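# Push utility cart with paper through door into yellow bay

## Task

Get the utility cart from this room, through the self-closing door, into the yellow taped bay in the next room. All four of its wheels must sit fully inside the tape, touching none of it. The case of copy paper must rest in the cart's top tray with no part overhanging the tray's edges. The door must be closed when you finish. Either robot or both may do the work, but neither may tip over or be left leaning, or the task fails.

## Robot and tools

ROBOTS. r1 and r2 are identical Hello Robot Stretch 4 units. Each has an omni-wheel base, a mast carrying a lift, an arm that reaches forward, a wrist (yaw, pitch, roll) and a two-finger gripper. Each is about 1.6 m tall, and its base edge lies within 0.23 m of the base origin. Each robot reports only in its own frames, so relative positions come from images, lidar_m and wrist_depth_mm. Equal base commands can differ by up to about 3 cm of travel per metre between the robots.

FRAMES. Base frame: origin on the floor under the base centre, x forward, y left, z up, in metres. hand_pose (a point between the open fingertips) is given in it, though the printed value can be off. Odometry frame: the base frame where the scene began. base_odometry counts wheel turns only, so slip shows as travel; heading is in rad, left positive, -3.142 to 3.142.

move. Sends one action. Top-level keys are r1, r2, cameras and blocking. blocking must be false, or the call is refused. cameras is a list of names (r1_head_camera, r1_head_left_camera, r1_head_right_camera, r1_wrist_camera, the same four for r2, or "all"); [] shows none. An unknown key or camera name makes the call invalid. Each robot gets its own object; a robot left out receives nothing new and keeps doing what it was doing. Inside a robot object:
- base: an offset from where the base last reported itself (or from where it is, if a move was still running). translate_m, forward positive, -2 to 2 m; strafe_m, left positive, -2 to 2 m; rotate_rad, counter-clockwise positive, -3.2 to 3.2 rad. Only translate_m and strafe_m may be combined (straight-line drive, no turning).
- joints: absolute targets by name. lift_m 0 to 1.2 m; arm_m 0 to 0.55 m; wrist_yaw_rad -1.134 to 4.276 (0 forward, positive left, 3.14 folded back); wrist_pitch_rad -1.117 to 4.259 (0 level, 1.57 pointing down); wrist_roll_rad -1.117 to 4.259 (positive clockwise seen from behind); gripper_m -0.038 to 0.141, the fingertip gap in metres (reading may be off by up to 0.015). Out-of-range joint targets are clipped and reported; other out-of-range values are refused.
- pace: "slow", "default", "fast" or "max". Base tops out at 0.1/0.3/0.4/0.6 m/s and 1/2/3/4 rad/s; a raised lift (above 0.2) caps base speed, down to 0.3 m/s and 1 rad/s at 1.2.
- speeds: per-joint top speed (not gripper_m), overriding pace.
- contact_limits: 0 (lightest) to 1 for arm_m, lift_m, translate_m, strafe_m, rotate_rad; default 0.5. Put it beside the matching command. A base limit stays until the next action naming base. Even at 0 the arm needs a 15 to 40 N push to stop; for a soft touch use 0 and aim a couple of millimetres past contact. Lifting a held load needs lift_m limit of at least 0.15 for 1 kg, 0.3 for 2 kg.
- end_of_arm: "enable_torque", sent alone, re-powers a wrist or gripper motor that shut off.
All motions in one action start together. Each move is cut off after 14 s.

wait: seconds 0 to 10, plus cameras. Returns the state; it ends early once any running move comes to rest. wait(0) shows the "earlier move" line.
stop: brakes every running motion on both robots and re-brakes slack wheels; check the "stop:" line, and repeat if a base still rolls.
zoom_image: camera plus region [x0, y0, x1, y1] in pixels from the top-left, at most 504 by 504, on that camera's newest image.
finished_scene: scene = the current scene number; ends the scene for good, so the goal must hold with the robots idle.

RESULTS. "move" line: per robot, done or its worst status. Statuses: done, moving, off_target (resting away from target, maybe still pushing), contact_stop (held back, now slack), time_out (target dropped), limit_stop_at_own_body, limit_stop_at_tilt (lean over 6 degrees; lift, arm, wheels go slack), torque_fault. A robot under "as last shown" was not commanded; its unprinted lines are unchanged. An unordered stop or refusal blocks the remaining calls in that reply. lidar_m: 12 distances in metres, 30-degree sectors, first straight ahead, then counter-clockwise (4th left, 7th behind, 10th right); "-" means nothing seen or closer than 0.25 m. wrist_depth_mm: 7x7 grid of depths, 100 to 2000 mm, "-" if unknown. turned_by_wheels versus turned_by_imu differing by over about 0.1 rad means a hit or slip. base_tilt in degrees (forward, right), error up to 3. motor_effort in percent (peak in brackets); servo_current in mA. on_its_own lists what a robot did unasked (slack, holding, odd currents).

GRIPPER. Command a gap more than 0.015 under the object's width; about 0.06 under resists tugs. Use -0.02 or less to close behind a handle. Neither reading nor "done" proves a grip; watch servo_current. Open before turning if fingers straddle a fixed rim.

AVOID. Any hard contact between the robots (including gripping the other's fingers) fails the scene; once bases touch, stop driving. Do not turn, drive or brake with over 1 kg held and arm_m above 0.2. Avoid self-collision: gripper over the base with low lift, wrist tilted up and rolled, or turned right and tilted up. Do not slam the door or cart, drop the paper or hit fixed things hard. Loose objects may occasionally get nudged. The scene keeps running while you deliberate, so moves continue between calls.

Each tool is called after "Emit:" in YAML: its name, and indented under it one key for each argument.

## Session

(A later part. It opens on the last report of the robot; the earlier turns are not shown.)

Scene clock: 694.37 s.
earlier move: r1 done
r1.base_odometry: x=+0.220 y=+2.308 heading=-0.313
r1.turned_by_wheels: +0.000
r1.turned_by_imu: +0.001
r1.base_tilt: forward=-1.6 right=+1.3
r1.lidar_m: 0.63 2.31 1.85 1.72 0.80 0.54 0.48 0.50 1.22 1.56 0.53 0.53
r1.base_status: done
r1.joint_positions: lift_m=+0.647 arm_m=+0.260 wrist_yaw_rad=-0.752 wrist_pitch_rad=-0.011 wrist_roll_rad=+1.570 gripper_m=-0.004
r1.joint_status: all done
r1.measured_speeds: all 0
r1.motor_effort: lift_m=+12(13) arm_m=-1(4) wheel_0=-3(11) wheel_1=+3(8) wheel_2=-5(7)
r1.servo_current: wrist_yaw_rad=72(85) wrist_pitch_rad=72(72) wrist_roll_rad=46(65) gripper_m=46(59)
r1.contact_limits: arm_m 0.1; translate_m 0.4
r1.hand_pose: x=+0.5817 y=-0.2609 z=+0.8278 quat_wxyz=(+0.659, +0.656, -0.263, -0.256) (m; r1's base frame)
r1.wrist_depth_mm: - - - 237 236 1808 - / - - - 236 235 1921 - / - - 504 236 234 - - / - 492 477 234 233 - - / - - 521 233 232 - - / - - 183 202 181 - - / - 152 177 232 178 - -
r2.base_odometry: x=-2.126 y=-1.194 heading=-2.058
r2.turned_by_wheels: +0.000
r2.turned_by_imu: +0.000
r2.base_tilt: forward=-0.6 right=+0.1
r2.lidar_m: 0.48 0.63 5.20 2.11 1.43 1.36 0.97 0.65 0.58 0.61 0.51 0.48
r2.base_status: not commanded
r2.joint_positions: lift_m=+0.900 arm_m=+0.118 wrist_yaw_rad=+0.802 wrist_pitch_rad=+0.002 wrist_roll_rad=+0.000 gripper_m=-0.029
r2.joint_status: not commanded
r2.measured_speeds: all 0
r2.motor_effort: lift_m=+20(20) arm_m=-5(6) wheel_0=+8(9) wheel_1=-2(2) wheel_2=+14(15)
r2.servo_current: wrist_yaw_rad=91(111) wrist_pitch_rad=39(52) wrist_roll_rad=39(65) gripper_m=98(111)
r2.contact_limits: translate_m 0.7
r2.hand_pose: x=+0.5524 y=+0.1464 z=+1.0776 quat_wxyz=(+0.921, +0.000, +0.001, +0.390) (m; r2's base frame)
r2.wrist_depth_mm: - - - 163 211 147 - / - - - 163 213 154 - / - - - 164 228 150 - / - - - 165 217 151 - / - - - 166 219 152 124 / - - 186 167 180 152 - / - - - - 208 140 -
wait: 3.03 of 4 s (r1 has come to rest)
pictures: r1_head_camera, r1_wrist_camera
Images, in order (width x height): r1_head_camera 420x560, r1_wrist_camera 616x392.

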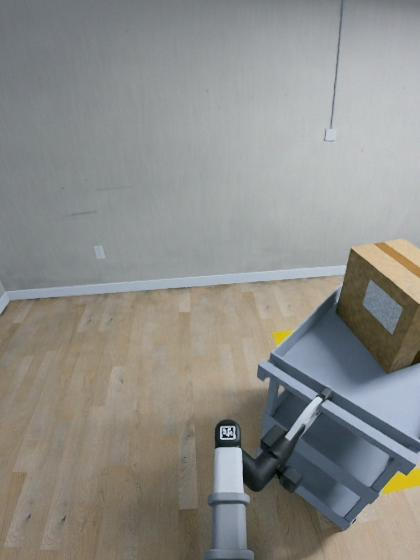

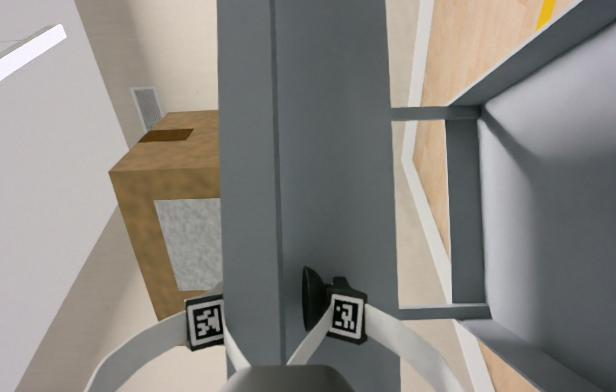

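Emit:
move:
  r1: {"base":{"translate_m":0.2,"strafe_m":-0.187},"pace":"slow","contact_limits":{"translate_m":0.4}}
  blocking: false

Emit:
wait:
  seconds: 5

Emit:
move:
  r1: {"base":{"translate_m":0.2,"strafe_m":-0.187},"pace":"slow","contact_limits":{"translate_m":0.4}}
  blocking: false

Emit:
wait:
  seconds: 5
  cameras: ["r1_head_camera","r1_wrist_camera","r1_head_right_camera"]

Scene clock: 709.77 s.
move: r1 moving
r1.base_odometry: x=+0.227 y=+2.297 heading=-0.313
r1.turned_by_wheels: +0.000
r1.turned_by_imu: +0.000
r1.base_tilt: forward=-1.6 right=+1.2
r1.lidar_m: 0.62 2.28 1.85 1.73 0.83 0.56 0.50 0.54 1.25 1.54 0.54 0.52
r1.base_status: translate_m moving; strafe_m moving
r1.joint_positions: lift_m=+0.647 arm_m=+0.260 wrist_yaw_rad=-0.754 wrist_pitch_rad=-0.011 wrist_roll_rad=+1.570 gripper_m=-0.004
r1.joint_status: not commanded
r1.measured_speeds: translate_m=+0.037 strafe_m=-0.034 rotate_rad=+0.001 lift_m=+0.000 arm_m=+0.000 wrist_yaw_rad=+0.000 wrist_pitch_rad=+0.000 wrist_roll_rad=+0.000
r1.motor_effort: lift_m=+12(12) arm_m=+4(4) wheel_0=+10(10) wheel_1=-3(4) wheel_2=-6(7)
r1.servo_current: wrist_yaw_rad=46(65) wrist_pitch_rad=59(72) wrist_roll_rad=52(72) gripper_m=52(59)
r1.contact_limits: arm_m 0.1; translate_m 0.4
r1.hand_pose: x=+0.5814 y=-0.2611 z=+0.8278 quat_wxyz=(+0.659, +0.656, -0.264, -0.257) (m; r1's base frame)
r1.wrist_depth_mm: - - - 236 236 1808 - / - - - 235 235 1921 - / - - 496 234 233 - - / - 484 477 233 233 - - / - - 521 233 231 - - / - - 185 203 182 - - / - 153 180 164 179 - -
r2: as last shown
r2.base_tilt: forward=-0.6 right=+0.0
r2.lidar_m: 0.48 0.62 5.21 2.14 1.45 1.35 0.94 0.64 0.59 0.59 0.53 0.48
r2.motor_effort: lift_m=+20(20) arm_m=-5(6) wheel_0=+8(9) wheel_1=-2(2) wheel_2=+15(15)
r2.servo_current: wrist_yaw_rad=98(98) wrist_pitch_rad=46(46) wrist_roll_rad=46(52) gripper_m=104(111)
r2.contact_limits: translate_m 0.7
r2.wrist_depth_mm: - - - 163 210 147 - / - - - 164 212 154 - / - - - 164 228 151 - / - - - 164 217 151 - / - - - 166 219 152 124 / - - 185 167 180 153 - / - - - - 208 140 -
pictures: none

Scene clock: 713.23 s.
earlier move: r1 done
r1.base_odometry: x=+0.353 y=+2.069 heading=-0.312
r1.turned_by_wheels: +0.000
r1.turned_by_imu: +0.001
r1.base_tilt: forward=-1.6 right=+1.3
r1.lidar_m: 0.62 2.13 2.05 1.92 1.13 0.75 0.67 1.44 1.17 2.04 0.53 0.53
r1.base_status: done
r1.joint_positions: lift_m=+0.647 arm_m=+0.260 wrist_yaw_rad=-0.749 wrist_pitch_rad=-0.011 wrist_roll_rad=+1.570 gripper_m=-0.004
r1.joint_status: not commanded
r1.measured_speeds: all 0
r1.motor_effort: lift_m=+12(13) arm_m=+4(4) wheel_0=+7(13) wheel_1=-1(5) wheel_2=+1(8)
r1.servo_current: wrist_yaw_rad=65(78) wrist_pitch_rad=72(72) wrist_roll_rad=33(72) gripper_m=52(59)
r1.contact_limits: arm_m 0.1; translate_m 0.4
r1.hand_pose: x=+0.5825 y=-0.2604 z=+0.8278 quat_wxyz=(+0.660, +0.656, -0.262, -0.255) (m; r1's base frame)
r1.wrist_depth_mm: - - - 228 227 1863 - / - - - 228 227 - - / - 559 459 229 228 - - / - 496 484 231 229 - - / - - 535 231 230 - - / - - 186 204 183 - - / - 143 174 182 167 - -
r2.base_odometry: x=-2.126 y=-1.194 heading=-2.058
r2.turned_by_wheels: +0.000
r2.turned_by_imu: +0.000
r2.base_tilt: forward=-0.7 right=+0.1
r2.lidar_m: 0.48 0.66 5.20 2.14 1.46 1.34 0.93 0.63 0.58 0.61 0.52 0.47
r2.base_status: not commanded
r2.joint_positions: lift_m=+0.900 arm_m=+0.118 wrist_yaw_rad=+0.802 wrist_pitch_rad=+0.002 wrist_roll_rad=+0.000 gripper_m=-0.029
r2.joint_status: not commanded
r2.measured_speeds: all 0
r2.motor_effort: lift_m=+20(20) arm_m=-5(6) wheel_0=+8(9) wheel_1=-2(2) wheel_2=+14(15)
r2.servo_current: wrist_yaw_rad=98(111) wrist_pitch_rad=46(46) wrist_roll_rad=59(59) gripper_m=98(111)
r2.contact_limits: translate_m 0.7
r2.hand_pose: x=+0.5524 y=+0.1464 z=+1.0776 quat_wxyz=(+0.921, +0.000, +0.001, +0.390) (m; r2's base frame)
r2.wrist_depth_mm: - - - 163 211 147 - / - - - 163 212 154 - / - - - 164 228 150 - / - - - 166 217 151 - / - - - 167 219 152 123 / - - 186 167 180 153 - / - - - - 209 140 -
wait: 3.47 of 5 s (r1 has come to rest)
pictures: none

Scene clock: 713.73 s.
move: r1 moving
r1.base_odometry: x=+0.360 y=+2.057 heading=-0.312
r1.turned_by_wheels: +0.001
r1.turned_by_imu: +0.001
r1.base_tilt: forward=-1.6 right=+1.3
r1.lidar_m: 0.61 2.10 2.08 1.94 1.10 0.77 0.69 1.39 1.15 2.08 0.55 0.53
r1.base_status: translate_m moving; strafe_m moving
r1.joint_positions: lift_m=+0.647 arm_m=+0.260 wrist_yaw_rad=-0.749 wrist_pitch_rad=-0.011 wrist_roll_rad=+1.570 gripper_m=-0.004
r1.joint_status: not commanded
r1.measured_speeds: translate_m=+0.036 strafe_m=-0.034 rotate_rad=+0.001 lift_m=+0.000 arm_m=+0.000 wrist_yaw_rad=+0.000 wrist_pitch_rad=+0.000 wrist_roll_rad=+0.000
r1.motor_effort: lift_m=+12(13) arm_m=+4(4) wheel_0=+14(14) wheel_1=-2(4) wheel_2=-1(4)
r1.servo_current: wrist_yaw_rad=46(78) wrist_pitch_rad=65(72) wrist_roll_rad=39(72) gripper_m=59(59)
r1.contact_limits: arm_m 0.1; translate_m 0.4
r1.hand_pose: x=+0.5825 y=-0.2604 z=+0.8278 quat_wxyz=(+0.660, +0.656, -0.262, -0.255) (m; r1's base frame)
r1.wrist_depth_mm: - - - 228 226 1808 - / - - - 229 227 - - / - 554 459 229 229 - - / - 496 484 230 230 - - / - - 530 231 231 - - / - - 185 203 183 - - / - 143 174 183 166 - -
r2: as last shown
r2.base_tilt: forward=-0.6 right=+0.0
r2.lidar_m: 0.48 0.62 5.20 2.11 1.45 1.34 0.95 0.64 0.58 0.62 0.53 0.46
r2.motor_effort: lift_m=+20(20) arm_m=-5(6) wheel_0=+8(9) wheel_1=-2(2) wheel_2=+15(15)
r2.servo_current: wrist_yaw_rad=104(104) wrist_pitch_rad=39(46) wrist_roll_rad=33(59) gripper_m=98(104)
r2.contact_limits: translate_m 0.7
r2.wrist_depth_mm: - - - 163 211 147 - / - - - 164 211 154 - / - - - 164 227 150 - / - - - 165 218 151 - / - - - 166 219 152 124 / - - 186 167 180 152 - / - - - - 208 140 -
pictures: none

Scene clock: 717.20 s.
earlier move: r1 done
r1.base_odometry: x=+0.486 y=+1.829 heading=-0.312
r1.turned_by_wheels: +0.000
r1.turned_by_imu: +0.001
r1.base_tilt: forward=-1.6 right=+1.3
r1.lidar_m: 0.62 1.95 2.27 2.10 1.41 0.93 0.90 1.15 1.12 2.57 0.54 0.53
r1.base_status: done
r1.joint_positions: lift_m=+0.647 arm_m=+0.260 wrist_yaw_rad=-0.749 wrist_pitch_rad=-0.011 wrist_roll_rad=+1.570 gripper_m=-0.004
r1.joint_status: not commanded
r1.measured_speeds: all 0
r1.motor_effort: lift_m=+12(13) arm_m=+4(4) wheel_0=+8(15) wheel_1=-2(5) wheel_2=+1(4)
r1.servo_current: wrist_yaw_rad=52(78) wrist_pitch_rad=65(72) wrist_roll_rad=46(72) gripper_m=52(59)
r1.contact_limits: arm_m 0.1; translate_m 0.4
r1.hand_pose: x=+0.5826 y=-0.2604 z=+0.8278 quat_wxyz=(+0.660, +0.656, -0.262, -0.255) (m; r1's base frame)
r1.wrist_depth_mm: - - - 231 229 1863 - / - - - 231 231 - - / - 591 484 231 232 - - / - 488 480 232 231 - - / - 549 530 231 231 - - / - - 185 204 183 - - / - 143 174 183 166 - -
r2.base_odometry: x=-2.126 y=-1.194 heading=-2.058
r2.turned_by_wheels: +0.000
r2.turned_by_imu: +0.000
r2.base_tilt: forward=-0.6 right=+0.0
r2.lidar_m: 0.48 0.65 5.21 2.14 1.46 1.34 0.93 0.65 0.59 0.60 0.52 0.47
r2.base_status: not commanded
r2.joint_positions: lift_m=+0.900 arm_m=+0.118 wrist_yaw_rad=+0.802 wrist_pitch_rad=+0.002 wrist_roll_rad=+0.000 gripper_m=-0.029
r2.joint_status: not commanded
r2.measured_speeds: all 0
r2.motor_effort: lift_m=+20(20) arm_m=-5(6) wheel_0=+9(9) wheel_1=-2(2) wheel_2=+14(15)
r2.servo_current: wrist_yaw_rad=104(104) wrist_pitch_rad=39(46) wrist_roll_rad=52(59) gripper_m=104(111)
r2.contact_limits: translate_m 0.7
r2.hand_pose: x=+0.5524 y=+0.1464 z=+1.0776 quat_wxyz=(+0.921, +0.000, +0.001, +0.390) (m; r2's base frame)
r2.wrist_depth_mm: - - - 163 211 147 - / - - - 163 212 154 - / - - - 164 228 150 - / - - - 165 217 151 - / - - - 166 220 152 124 / - - 186 167 180 152 - / - - - - 208 140 -
wait: 3.47 of 5 s (r1 has come to rest)
pictures: r1_head_camera, r1_head_right_camera, r1_wrist_camera
Images, in order (width x height): r1_head_camera 420x560, r1_head_right_camera 420x672, r1_wrist_camera 616x392.

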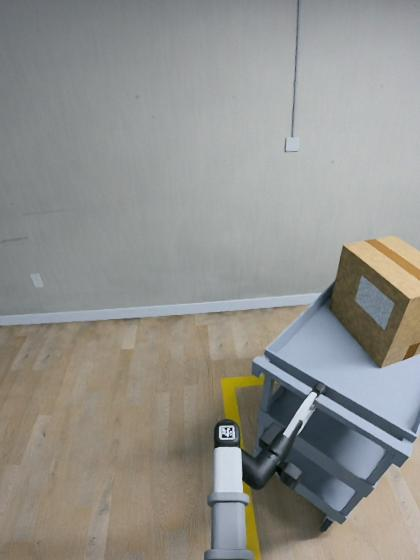

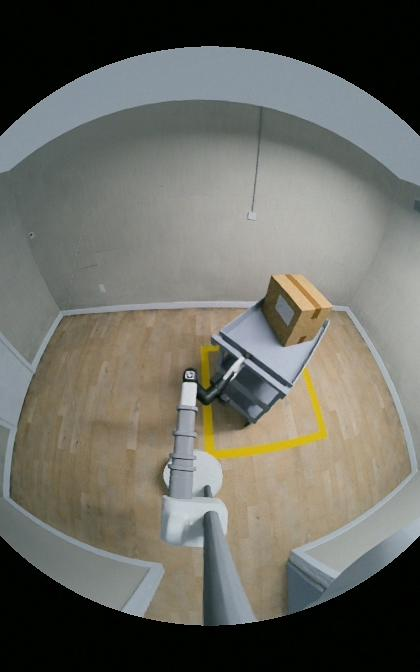

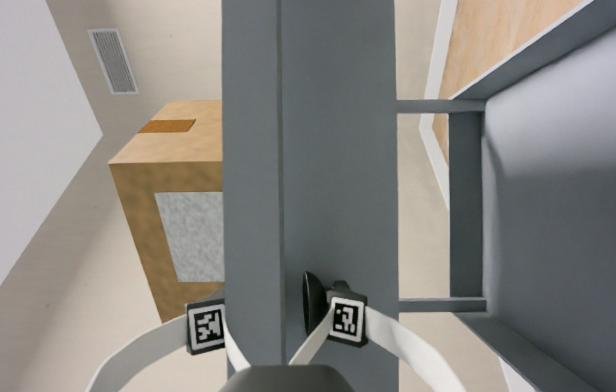

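Emit:
move:
  r1: {"base":{"translate_m":-0.095,"strafe_m":-0.185},"joints":{"wrist_yaw_rad":-0.5},"speeds":{"wrist_yaw_rad":0.12},"pace":"slow","contact_limits":{"translate_m":0.4}}
  blocking: false

Emit:
wait:
  seconds: 4
  cameras: ["r1_wrist_camera"]

Emit:
move:
  r1: {"base":{"translate_m":-0.05,"strafe_m":-0.215},"joints":{"wrist_yaw_rad":-0.25},"speeds":{"wrist_yaw_rad":0.12},"pace":"slow","contact_limits":{"translate_m":0.4}}
  blocking: false

Emit:
wait:
  seconds: 4
  cameras: ["r1_head_camera","r1_wrist_camera","r1_head_right_camera"]

Scene clock: 730.53 s.
move: r1 moving
r1.base_odometry: x=+0.477 y=+1.821 heading=-0.311
r1.turned_by_wheels: +0.001
r1.turned_by_imu: +0.000
r1.base_tilt: forward=-1.6 right=+1.2
r1.lidar_m: 0.61 1.96 2.29 2.11 1.38 0.92 0.91 1.13 1.12 2.55 0.52 0.54
r1.base_status: translate_m moving; strafe_m moving
r1.joint_positions: lift_m=+0.647 arm_m=+0.260 wrist_yaw_rad=-0.699 wrist_pitch_rad=-0.011 wrist_roll_rad=+1.570 gripper_m=-0.004
r1.joint_status: wrist_yaw_rad moving
r1.measured_speeds: translate_m=-0.022 strafe_m=-0.042 rotate_rad=+0.002 lift_m=+0.000 arm_m=+0.000 wrist_yaw_rad=+0.121 wrist_pitch_rad=+0.000 wrist_roll_rad=+0.000
r1.motor_effort: lift_m=+12(13) arm_m=+4(4) wheel_0=+8(12) wheel_1=-5(6) wheel_2=+4(6)
r1.servo_current: wrist_yaw_rad=59(72) wrist_pitch_rad=65(65) wrist_roll_rad=33(59) gripper_m=52(59)
r1.contact_limits: arm_m 0.1; translate_m 0.4
r1.hand_pose: x=+0.5953 y=-0.2525 z=+0.8278 quat_wxyz=(+0.666, +0.663, -0.246, -0.239) (m; r1's base frame)
r1.wrist_depth_mm: - - - 224 224 1921 - / - - - 226 224 - - / - 504 462 228 227 - - / - 496 488 229 229 - - / - 554 539 232 230 - - / - - 186 204 181 - - / - 143 174 182 179 - -
r2: as last shown
r2.lidar_m: 0.47 0.62 5.21 2.11 1.44 1.35 0.94 0.63 0.58 0.62 0.52 0.47
r2.motor_effort: lift_m=+20(20) arm_m=-6(6) wheel_0=+8(9) wheel_1=-1(2) wheel_2=+14(15)
r2.servo_current: wrist_yaw_rad=91(98) wrist_pitch_rad=52(52) wrist_roll_rad=46(59) gripper_m=104(111)
r2.contact_limits: translate_m 0.7
r2.wrist_depth_mm: - - - 163 211 147 - / - - - 164 212 154 - / - - - 164 228 150 - / - - - 165 217 151 - / - - - 166 218 152 124 / - - 186 166 180 153 - / - - - - 208 140 -
pictures: none

Scene clock: 733.40 s.
earlier move: r1 done
r1.base_odometry: x=+0.339 y=+1.683 heading=-0.312
r1.turned_by_wheels: +0.000
r1.turned_by_imu: -0.001
r1.base_tilt: forward=-1.6 right=+1.3
r1.lidar_m: 0.63 2.07 2.40 2.29 1.19 0.87 - 0.95 1.03 2.26 2.45 0.59
r1.base_status: done
r1.joint_positions: lift_m=+0.647 arm_m=+0.260 wrist_yaw_rad=-0.499 wrist_pitch_rad=-0.011 wrist_roll_rad=+1.570 gripper_m=-0.004
r1.joint_status: all done
r1.measured_speeds: all 0
r1.motor_effort: lift_m=+12(13) arm_m=+1(4) wheel_0=+3(14) wheel_1=-4(6) wheel_2=+4(9)
r1.servo_current: wrist_yaw_rad=33(72) wrist_pitch_rad=59(72) wrist_roll_rad=52(65) gripper_m=46(59)
r1.contact_limits: arm_m 0.1; translate_m 0.4
r1.hand_pose: x=+0.6424 y=-0.2147 z=+0.8278 quat_wxyz=(+0.686, +0.684, -0.178, -0.171) (m; r1's base frame)
r1.wrist_depth_mm: - - - 228 228 1863 - / - - - 229 229 - - / - 559 466 230 230 - - / - 492 480 232 231 - - / - 530 535 234 232 - - / - - 185 193 182 - - / - 141 175 164 165 - -
r2.base_odometry: x=-2.126 y=-1.194 heading=-2.058
r2.turned_by_wheels: +0.000
r2.turned_by_imu: +0.000
r2.base_tilt: forward=-0.6 right=+0.0
r2.lidar_m: 0.47 0.63 5.17 2.12 1.45 1.36 0.93 0.62 0.58 0.60 0.51 0.47
r2.base_status: not commanded
r2.joint_positions: lift_m=+0.900 arm_m=+0.118 wrist_yaw_rad=+0.802 wrist_pitch_rad=+0.002 wrist_roll_rad=+0.000 gripper_m=-0.029
r2.joint_status: not commanded
r2.measured_speeds: all 0
r2.motor_effort: lift_m=+20(20) arm_m=-6(6) wheel_0=+8(9) wheel_1=-1(2) wheel_2=+14(15)
r2.servo_current: wrist_yaw_rad=104(111) wrist_pitch_rad=39(52) wrist_roll_rad=46(65) gripper_m=104(111)
r2.contact_limits: translate_m 0.7
r2.hand_pose: x=+0.5524 y=+0.1464 z=+1.0776 quat_wxyz=(+0.921, +0.000, +0.001, +0.390) (m; r2's base frame)
r2.wrist_depth_mm: - - - 163 211 147 - / - - - 164 212 154 - / - - - 164 229 151 - / - - - 165 217 151 - / - - - 166 219 151 124 / - - 186 167 180 152 - / - - - - 209 139 -
wait: 2.87 of 4 s (r1 has come to rest)
pictures: r1_wrist_camera
Images, in order (width x height): r1_wrist_camera 616x392.

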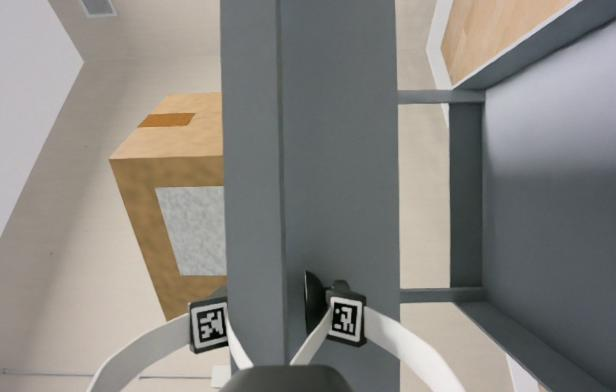

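Scene clock: 733.90 s.
move: r1 moving
r1.base_odometry: x=+0.333 y=+1.671 heading=-0.311
r1.turned_by_wheels: +0.001
r1.turned_by_imu: +0.001
r1.base_tilt: forward=-1.6 right=+1.2
r1.lidar_m: 0.64 2.07 2.39 2.29 1.20 0.90 - 0.93 1.03 2.25 2.43 0.58
r1.base_status: translate_m moving; strafe_m moving
r1.joint_positions: lift_m=+0.647 arm_m=+0.260 wrist_yaw_rad=-0.450 wrist_pitch_rad=-0.011 wrist_roll_rad=+1.570 gripper_m=-0.004
r1.joint_status: wrist_yaw_rad moving
r1.measured_speeds: translate_m=-0.011 strafe_m=-0.049 rotate_rad=+0.000 lift_m=+0.000 arm_m=+0.000 wrist_yaw_rad=+0.120 wrist_pitch_rad=+0.000 wrist_roll_rad=+0.000
r1.motor_effort: lift_m=+12(13) arm_m=+0(1) wheel_0=+10(10) wheel_1=-5(8) wheel_2=+3(4)
r1.servo_current: wrist_yaw_rad=46(72) wrist_pitch_rad=65(65) wrist_roll_rad=59(72) gripper_m=52(59)
r1.contact_limits: arm_m 0.1; translate_m 0.4
r1.hand_pose: x=+0.6525 y=-0.2042 z=+0.8278 quat_wxyz=(+0.690, +0.688, -0.162, -0.154) (m; r1's base frame)
r1.wrist_depth_mm: - - - 222 222 - - / - - 627 224 224 809 - / - 492 462 225 225 - - / - 488 488 229 228 - - / - 539 539 231 230 - - / - - 183 202 182 - - / - 144 175 165 166 - -
r2: as last shown
r2.base_tilt: forward=-0.6 right=+0.1
r2.lidar_m: 0.48 0.66 5.21 2.12 1.44 1.35 0.93 0.64 0.57 0.60 0.52 0.46
r2.motor_effort: lift_m=+20(20) arm_m=-5(6) wheel_0=+8(9) wheel_1=-2(2) wheel_2=+15(15)
r2.servo_current: wrist_yaw_rad=98(111) wrist_pitch_rad=39(46) wrist_roll_rad=46(52) gripper_m=98(104)
r2.contact_limits: translate_m 0.7
r2.wrist_depth_mm: - - - 163 211 147 - / - - - 163 212 154 - / - - - 164 228 150 - / - - - 165 217 151 - / - - - 166 218 152 124 / - - 186 167 180 152 - / - - - - 208 140 -
pictures: none

Scene clock: 736.83 s.
earlier move: r1 done
r1.base_odometry: x=+0.226 y=+1.493 heading=-0.311
r1.turned_by_wheels: +0.000
r1.turned_by_imu: -0.002
r1.base_tilt: forward=-1.6 right=+1.3
r1.lidar_m: 0.66 2.11 2.67 2.50 1.10 0.95 - 0.77 0.92 2.04 2.23 0.64
r1.base_status: done
r1.joint_positions: lift_m=+0.647 arm_m=+0.260 wrist_yaw_rad=-0.252 wrist_pitch_rad=-0.011 wrist_roll_rad=+1.570 gripper_m=-0.004
r1.joint_status: all done
r1.measured_speeds: all 0
r1.motor_effort: lift_m=+12(13) arm_m=-4(4) wheel_0=+6(11) wheel_1=-2(8) wheel_2=+2(4)
r1.servo_current: wrist_yaw_rad=26(98) wrist_pitch_rad=59(72) wrist_roll_rad=46(78) gripper_m=52(59)
r1.contact_limits: arm_m 0.1; translate_m 0.4
r1.hand_pose: x=+0.6884 y=-0.1564 z=+0.8278 quat_wxyz=(+0.702, +0.701, -0.092, -0.085) (m; r1's base frame)
r1.wrist_depth_mm: - - - 220 220 1863 - / - - 585 224 222 - - / - 459 459 226 225 - - / - 488 488 229 228 - - / - 549 544 230 230 - - / - - 185 203 181 - - / - 142 175 161 167 - -
r2.base_odometry: x=-2.126 y=-1.194 heading=-2.058
r2.turned_by_wheels: +0.000
r2.turned_by_imu: +0.000
r2.base_tilt: forward=-0.6 right=+0.0
r2.lidar_m: 0.48 0.63 5.21 2.14 1.43 1.33 0.96 0.65 0.59 0.61 0.49 0.46
r2.base_status: not commanded
r2.joint_positions: lift_m=+0.900 arm_m=+0.118 wrist_yaw_rad=+0.802 wrist_pitch_rad=+0.002 wrist_roll_rad=+0.000 gripper_m=-0.029
r2.joint_status: not commanded
r2.measured_speeds: all 0
r2.motor_effort: lift_m=+20(20) arm_m=-5(6) wheel_0=+8(9) wheel_1=-1(2) wheel_2=+15(15)
r2.servo_current: wrist_yaw_rad=91(111) wrist_pitch_rad=46(46) wrist_roll_rad=46(65) gripper_m=98(111)
r2.contact_limits: translate_m 0.7
r2.hand_pose: x=+0.5524 y=+0.1464 z=+1.0776 quat_wxyz=(+0.921, +0.000, +0.001, +0.390) (m; r2's base frame)
r2.wrist_depth_mm: - - - 163 211 147 - / - - - 164 212 154 - / - - - 164 227 150 - / - - - 165 217 151 - / - - - 166 219 151 124 / - - 186 166 180 153 - / - - - - 208 140 -
wait: 2.93 of 4 s (r1 has come to rest)
pictures: r1_head_camera, r1_head_right_camera, r1_wrist_camera
Images, in order (width x height): r1_head_camera 420x560, r1_head_right_camera 420x672, r1_wrist_camera 616x392.

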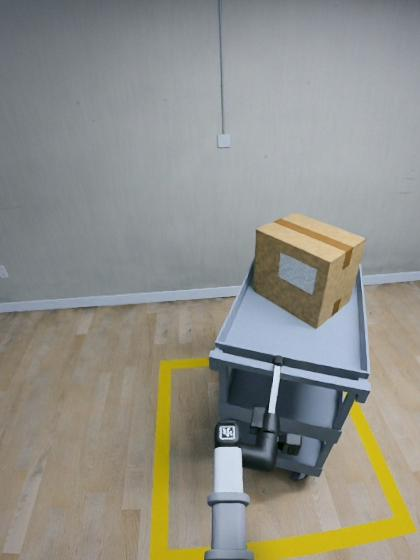

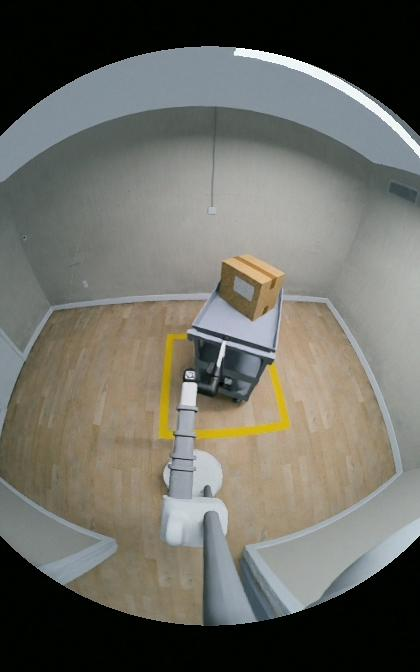

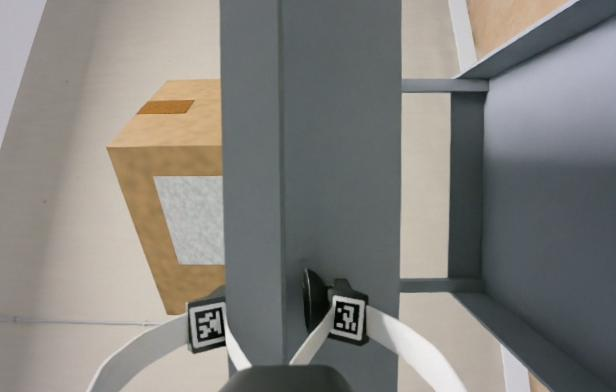

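Emit:
move:
  r1: {"base":{"translate_m":-0.05,"strafe_m":-0.225},"joints":{"wrist_yaw_rad":0.0},"speeds":{"wrist_yaw_rad":0.12},"pace":"slow","contact_limits":{"translate_m":0.4}}
  blocking: false

Emit:
wait:
  seconds: 4
  cameras: ["r1_head_camera","r1_wrist_camera","r1_head_right_camera","r1_head_left_camera"]

Scene clock: 747.27 s.
move: r1 moving
r1.base_odometry: x=+0.219 y=+1.482 heading=-0.311
r1.turned_by_wheels: +0.000
r1.turned_by_imu: +0.000
r1.base_tilt: forward=-1.6 right=+1.3
r1.lidar_m: 0.65 2.15 2.68 2.51 1.12 0.98 - 0.77 0.89 2.04 2.21 0.61
r1.base_status: translate_m moving; strafe_m moving
r1.joint_positions: lift_m=+0.647 arm_m=+0.260 wrist_yaw_rad=-0.200 wrist_pitch_rad=-0.011 wrist_roll_rad=+1.570 gripper_m=-0.004
r1.joint_status: wrist_yaw_rad moving
r1.measured_speeds: translate_m=-0.011 strafe_m=-0.049 rotate_rad=-0.002 lift_m=+0.000 arm_m=+0.000 wrist_yaw_rad=+0.120 wrist_pitch_rad=+0.000 wrist_roll_rad=+0.000
r1.motor_effort: lift_m=+12(13) arm_m=-3(4) wheel_0=+8(10) wheel_1=-5(8) wheel_2=+3(3)
r1.servo_current: wrist_yaw_rad=85(85) wrist_pitch_rad=59(72) wrist_roll_rad=52(52) gripper_m=52(52)
r1.contact_limits: arm_m 0.1; translate_m 0.4
r1.hand_pose: x=+0.6961 y=-0.1430 z=+0.8278 quat_wxyz=(+0.704, +0.703, -0.074, -0.067) (m; r1's base frame)
r1.wrist_depth_mm: - - - 218 218 1863 - / - - 521 220 220 - - / - 462 462 224 224 - - / - 492 492 227 227 - - / - 554 549 230 230 - - / - - 185 204 181 - - / - 143 175 161 167 - -
r2: as last shown
r2.lidar_m: 0.46 0.64 5.22 2.08 1.46 1.33 0.95 0.65 0.58 0.62 0.53 0.46
r2.motor_effort: lift_m=+20(20) arm_m=-5(6) wheel_0=+9(9) wheel_1=-2(2) wheel_2=+14(15)
r2.servo_current: wrist_yaw_rad=91(104) wrist_pitch_rad=39(46) wrist_roll_rad=65(65) gripper_m=104(111)
r2.contact_limits: translate_m 0.7
r2.wrist_depth_mm: - - - 163 210 147 - / - - - 164 213 154 - / - - - 164 228 150 - / - - - 165 217 151 - / - - - 166 219 152 124 / - - 186 167 180 152 - / - - - - 208 140 -
pictures: none

Scene clock: 750.30 s.
earlier move: r1 done
r1.base_odometry: x=+0.110 y=+1.294 heading=-0.311
r1.turned_by_wheels: +0.000
r1.turned_by_imu: -0.001
r1.base_tilt: forward=-1.6 right=+1.3
r1.lidar_m: 0.64 2.20 2.81 2.73 1.09 1.16 0.66 0.62 0.82 1.85 2.02 0.68
r1.base_status: done
r1.joint_positions: lift_m=+0.647 arm_m=+0.260 wrist_yaw_rad=+0.001 wrist_pitch_rad=-0.011 wrist_roll_rad=+1.570 gripper_m=-0.004
r1.joint_status: all done
r1.measured_speeds: all 0
r1.motor_effort: lift_m=+12(13) arm_m=-4(4) wheel_0=+5(10) wheel_1=-3(8) wheel_2=+7(9)
r1.servo_current: wrist_yaw_rad=65(91) wrist_pitch_rad=59(72) wrist_roll_rad=65(65) gripper_m=52(59)
r1.contact_limits: arm_m 0.1; translate_m 0.4
r1.hand_pose: x=+0.7193 y=-0.0872 z=+0.8278 quat_wxyz=(+0.707, +0.707, -0.004, +0.004) (m; r1's base frame)
r1.wrist_depth_mm: - - - 218 216 - - / - 549 539 220 220 - - / - 466 459 224 224 - - / - 496 492 229 227 - - / - 544 559 231 232 - - / - - 184 190 183 - - / - 141 - 165 156 1618 -
r2.base_odometry: x=-2.126 y=-1.194 heading=-2.058
r2.turned_by_wheels: +0.000
r2.turned_by_imu: +0.000
r2.base_tilt: forward=-0.6 right=+0.0
r2.lidar_m: 0.46 0.61 5.20 2.11 1.45 1.34 0.92 0.63 0.59 0.62 0.53 0.48
r2.base_status: not commanded
r2.joint_positions: lift_m=+0.900 arm_m=+0.118 wrist_yaw_rad=+0.802 wrist_pitch_rad=+0.002 wrist_roll_rad=+0.000 gripper_m=-0.029
r2.joint_status: not commanded
r2.measured_speeds: all 0
r2.motor_effort: lift_m=+20(20) arm_m=-5(6) wheel_0=+8(9) wheel_1=-2(2) wheel_2=+15(15)
r2.servo_current: wrist_yaw_rad=98(104) wrist_pitch_rad=39(46) wrist_roll_rad=59(65) gripper_m=104(111)
r2.contact_limits: translate_m 0.7
r2.hand_pose: x=+0.5524 y=+0.1464 z=+1.0776 quat_wxyz=(+0.921, +0.000, +0.001, +0.390) (m; r2's base frame)
r2.wrist_depth_mm: - - - 163 211 147 - / - - - 164 213 154 - / - - - 164 228 150 - / - - - 165 217 151 - / - - - 166 219 152 124 / - - 186 166 180 152 - / - - - - 209 140 -
wait: 3.03 of 4 s (r1 has come to rest)
pictures: r1_head_camera, r1_head_left_camera, r1_head_right_camera, r1_wrist_camera
Images, in order (width x height): r1_head_camera 420x560, r1_head_left_camera 420x672, r1_head_right_camera 420x672, r1_wrist_camera 616x392.

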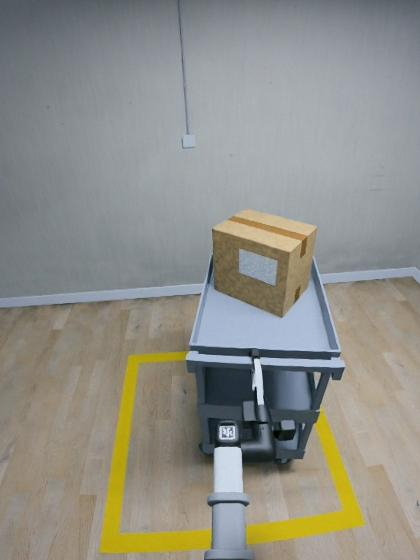

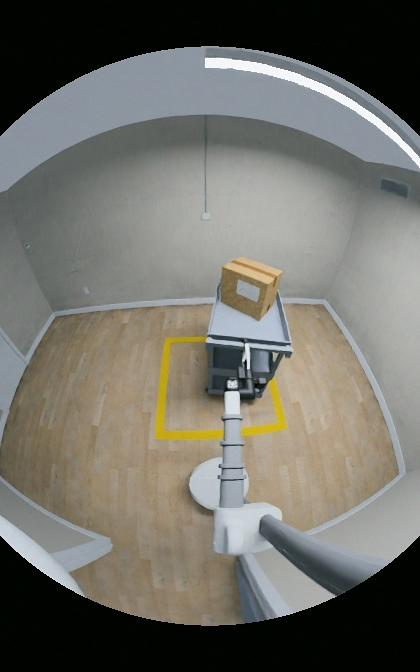

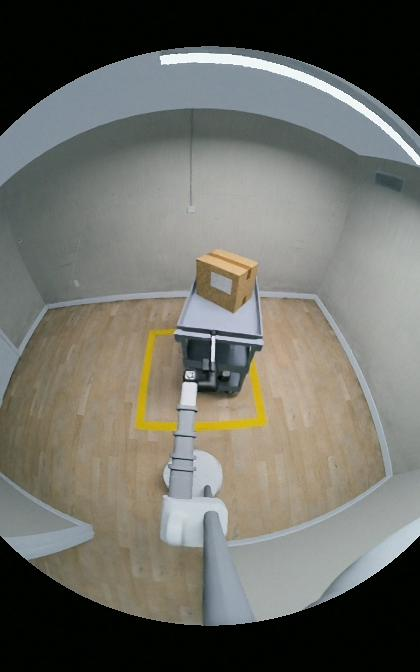

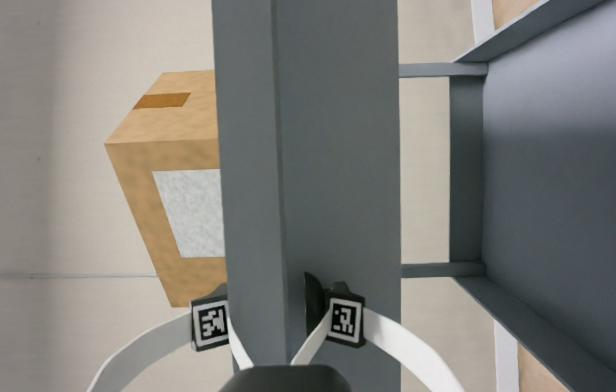

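Emit:
move:
  r1: {"base":{"translate_m":-0.08},"pace":"slow","contact_limits":{"translate_m":0.4}}
  blocking: false

Emit:
wait:
  seconds: 3
  cameras: ["r1_head_camera","r1_wrist_camera","r1_head_left_camera","r1_head_right_camera"]

Emit:
zoom_image:
  camera: "r1_head_left_camera"
  region: [130, 240, 320, 460]

Emit:
zoom_image:
  camera: "r1_head_camera"
  region: [90, 320, 390, 560]

Scene clock: 760.80 s.
move: r1 moving
r1.base_odometry: x=+0.098 y=+1.298 heading=-0.311
r1.turned_by_wheels: +0.000
r1.turned_by_imu: +0.000
r1.base_tilt: forward=-1.6 right=+1.3
r1.lidar_m: 0.64 2.21 2.80 2.73 1.07 1.15 0.70 0.59 0.80 1.81 2.03 0.67
r1.base_status: translate_m moving
r1.joint_positions: lift_m=+0.647 arm_m=+0.260 wrist_yaw_rad=+0.001 wrist_pitch_rad=-0.011 wrist_roll_rad=+1.570 gripper_m=-0.004
r1.joint_status: not commanded
r1.measured_speeds: translate_m=-0.048 strafe_m=-0.001 rotate_rad=+0.001 lift_m=+0.000 arm_m=+0.000 wrist_yaw_rad=+0.000 wrist_pitch_rad=+0.000 wrist_roll_rad=+0.000
r1.motor_effort: lift_m=+12(12) arm_m=-3(4) wheel_0=-6(7) wheel_1=-6(8) wheel_2=+10(11)
r1.servo_current: wrist_yaw_rad=46(59) wrist_pitch_rad=59(72) wrist_roll_rad=46(59) gripper_m=46(59)
r1.contact_limits: arm_m 0.1; translate_m 0.4
r1.hand_pose: x=+0.7193 y=-0.0872 z=+0.8279 quat_wxyz=(+0.707, +0.707, -0.004, +0.004) (m; r1's base frame)
r1.wrist_depth_mm: - - - 219 217 - - / - - 530 222 221 - - / - 462 462 225 225 - - / - 496 492 229 228 - - / - 559 554 233 232 - - / - - 185 188 183 - - / - 139 - 165 156 1618 -
r2: as last shown
r2.lidar_m: 0.47 4.54 5.20 2.10 1.46 1.34 0.95 0.62 0.59 0.61 0.52 0.46
r2.servo_current: wrist_yaw_rad=98(98) wrist_pitch_rad=39(46) wrist_roll_rad=39(52) gripper_m=98(104)
r2.contact_limits: translate_m 0.7
r2.wrist_depth_mm: - - - 163 211 147 - / - - - 164 212 154 - / - - - 164 228 150 - / - - - 165 217 151 - / - - - 166 219 152 124 / - - 186 167 180 152 - / - - - - 208 140 -
pictures: none

Scene clock: 762.37 s.
earlier move: r1 done
r1.base_odometry: x=+0.034 y=+1.319 heading=-0.311
r1.turned_by_wheels: -0.001
r1.turned_by_imu: -0.001
r1.base_tilt: forward=-1.6 right=+1.3
r1.lidar_m: 0.65 2.28 2.88 2.70 1.02 3.69 0.67 0.53 0.72 1.59 2.02 0.69
r1.base_status: done
r1.joint_positions: lift_m=+0.647 arm_m=+0.260 wrist_yaw_rad=-0.001 wrist_pitch_rad=-0.011 wrist_roll_rad=+1.570 gripper_m=-0.004
r1.joint_status: not commanded
r1.measured_speeds: all 0
r1.motor_effort: lift_m=+12(13) arm_m=-3(4) wheel_0=-7(10) wheel_1=-4(8) wheel_2=+0(11)
r1.servo_current: wrist_yaw_rad=33(72) wrist_pitch_rad=72(72) wrist_roll_rad=39(72) gripper_m=52(59)
r1.contact_limits: arm_m 0.1; translate_m 0.4
r1.hand_pose: x=+0.7192 y=-0.0876 z=+0.8279 quat_wxyz=(+0.707, +0.707, -0.004, +0.004) (m; r1's base frame)
r1.wrist_depth_mm: - - - 236 236 1661 - / - - - 236 236 - - / - 500 525 236 234 - - / - 484 480 235 235 - - / - 521 521 234 232 - - / - - 182 191 183 - - / - 140 175 174 164 - -
r2.base_odometry: x=-2.126 y=-1.194 heading=-2.058
r2.turned_by_wheels: +0.000
r2.turned_by_imu: +0.000
r2.base_tilt: forward=-0.6 right=+0.0
r2.lidar_m: 0.48 0.63 5.21 2.11 1.47 1.35 0.95 0.63 0.59 0.61 0.52 0.47
r2.base_status: not commanded
r2.joint_positions: lift_m=+0.900 arm_m=+0.118 wrist_yaw_rad=+0.802 wrist_pitch_rad=+0.002 wrist_roll_rad=+0.000 gripper_m=-0.029
r2.joint_status: not commanded
r2.measured_speeds: all 0
r2.motor_effort: lift_m=+20(20) arm_m=-6(6) wheel_0=+8(9) wheel_1=-2(2) wheel_2=+15(15)
r2.servo_current: wrist_yaw_rad=98(104) wrist_pitch_rad=39(46) wrist_roll_rad=39(59) gripper_m=104(111)
r2.contact_limits: translate_m 0.7
r2.hand_pose: x=+0.5524 y=+0.1464 z=+1.0776 quat_wxyz=(+0.921, +0.000, +0.001, +0.390) (m; r2's base frame)
r2.wrist_depth_mm: - - - 163 211 147 - / - - - 163 212 154 - / - - - 164 228 150 - / - - - 165 218 151 - / - - - 167 219 152 124 / - - 186 167 180 152 - / - - - - 208 139 -
wait: 1.57 of 3 s (r1 has come to rest)
pictures: r1_head_camera, r1_head_left_camera, r1_head_right_camera, r1_wrist_camera
Images, in order (width x height): r1_head_camera 420x560, r1_head_left_camera 420x672, r1_head_right_camera 420x672, r1_wrist_camera 616x392.

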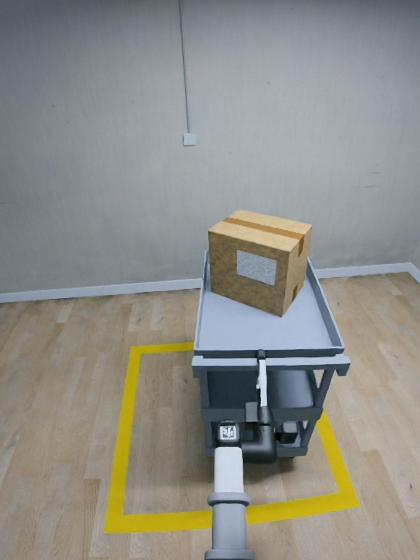

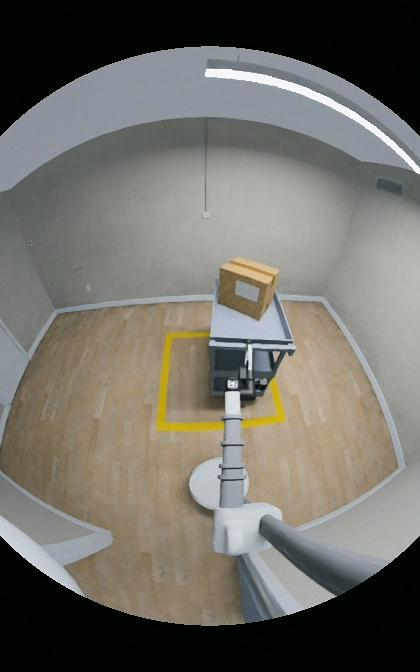

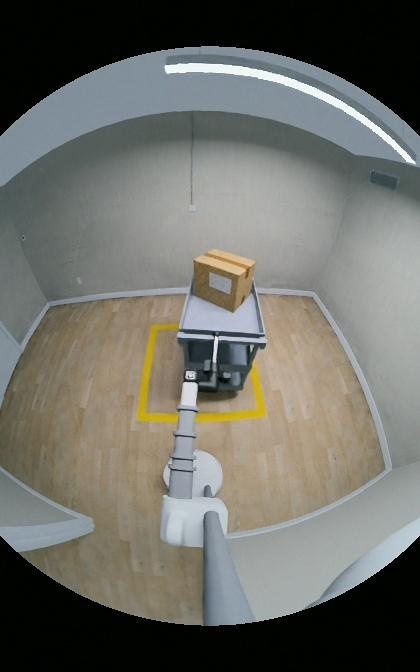

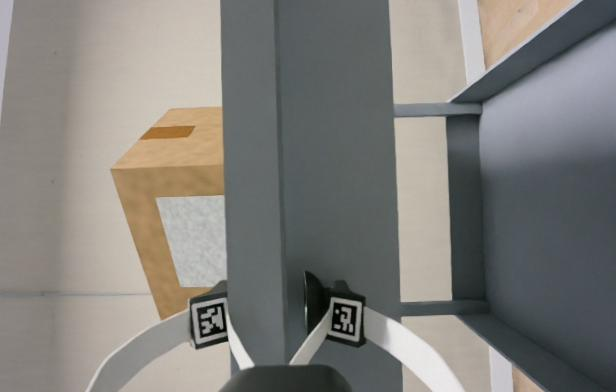

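Scaled by 2.291 from the camera's 420x672 image, which has a finer 600x960 frame.

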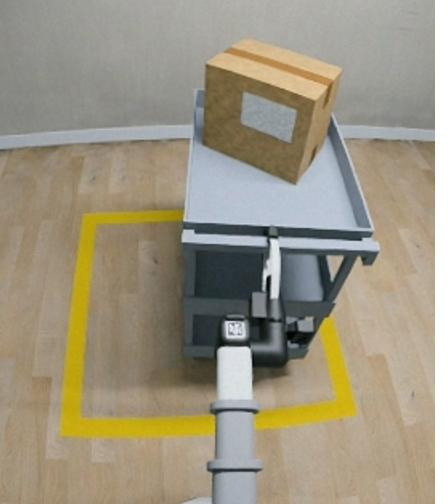

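Scaled by 1.680 from the camera's 420x560 image, which has a finer 600x800 frame.

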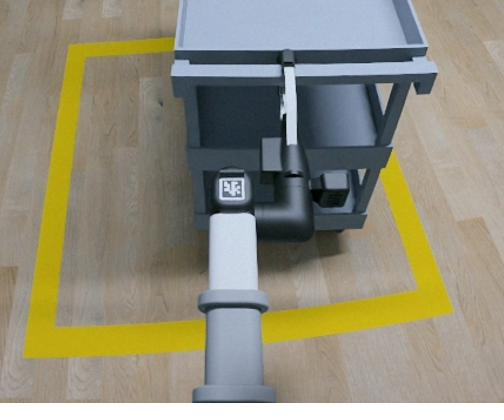

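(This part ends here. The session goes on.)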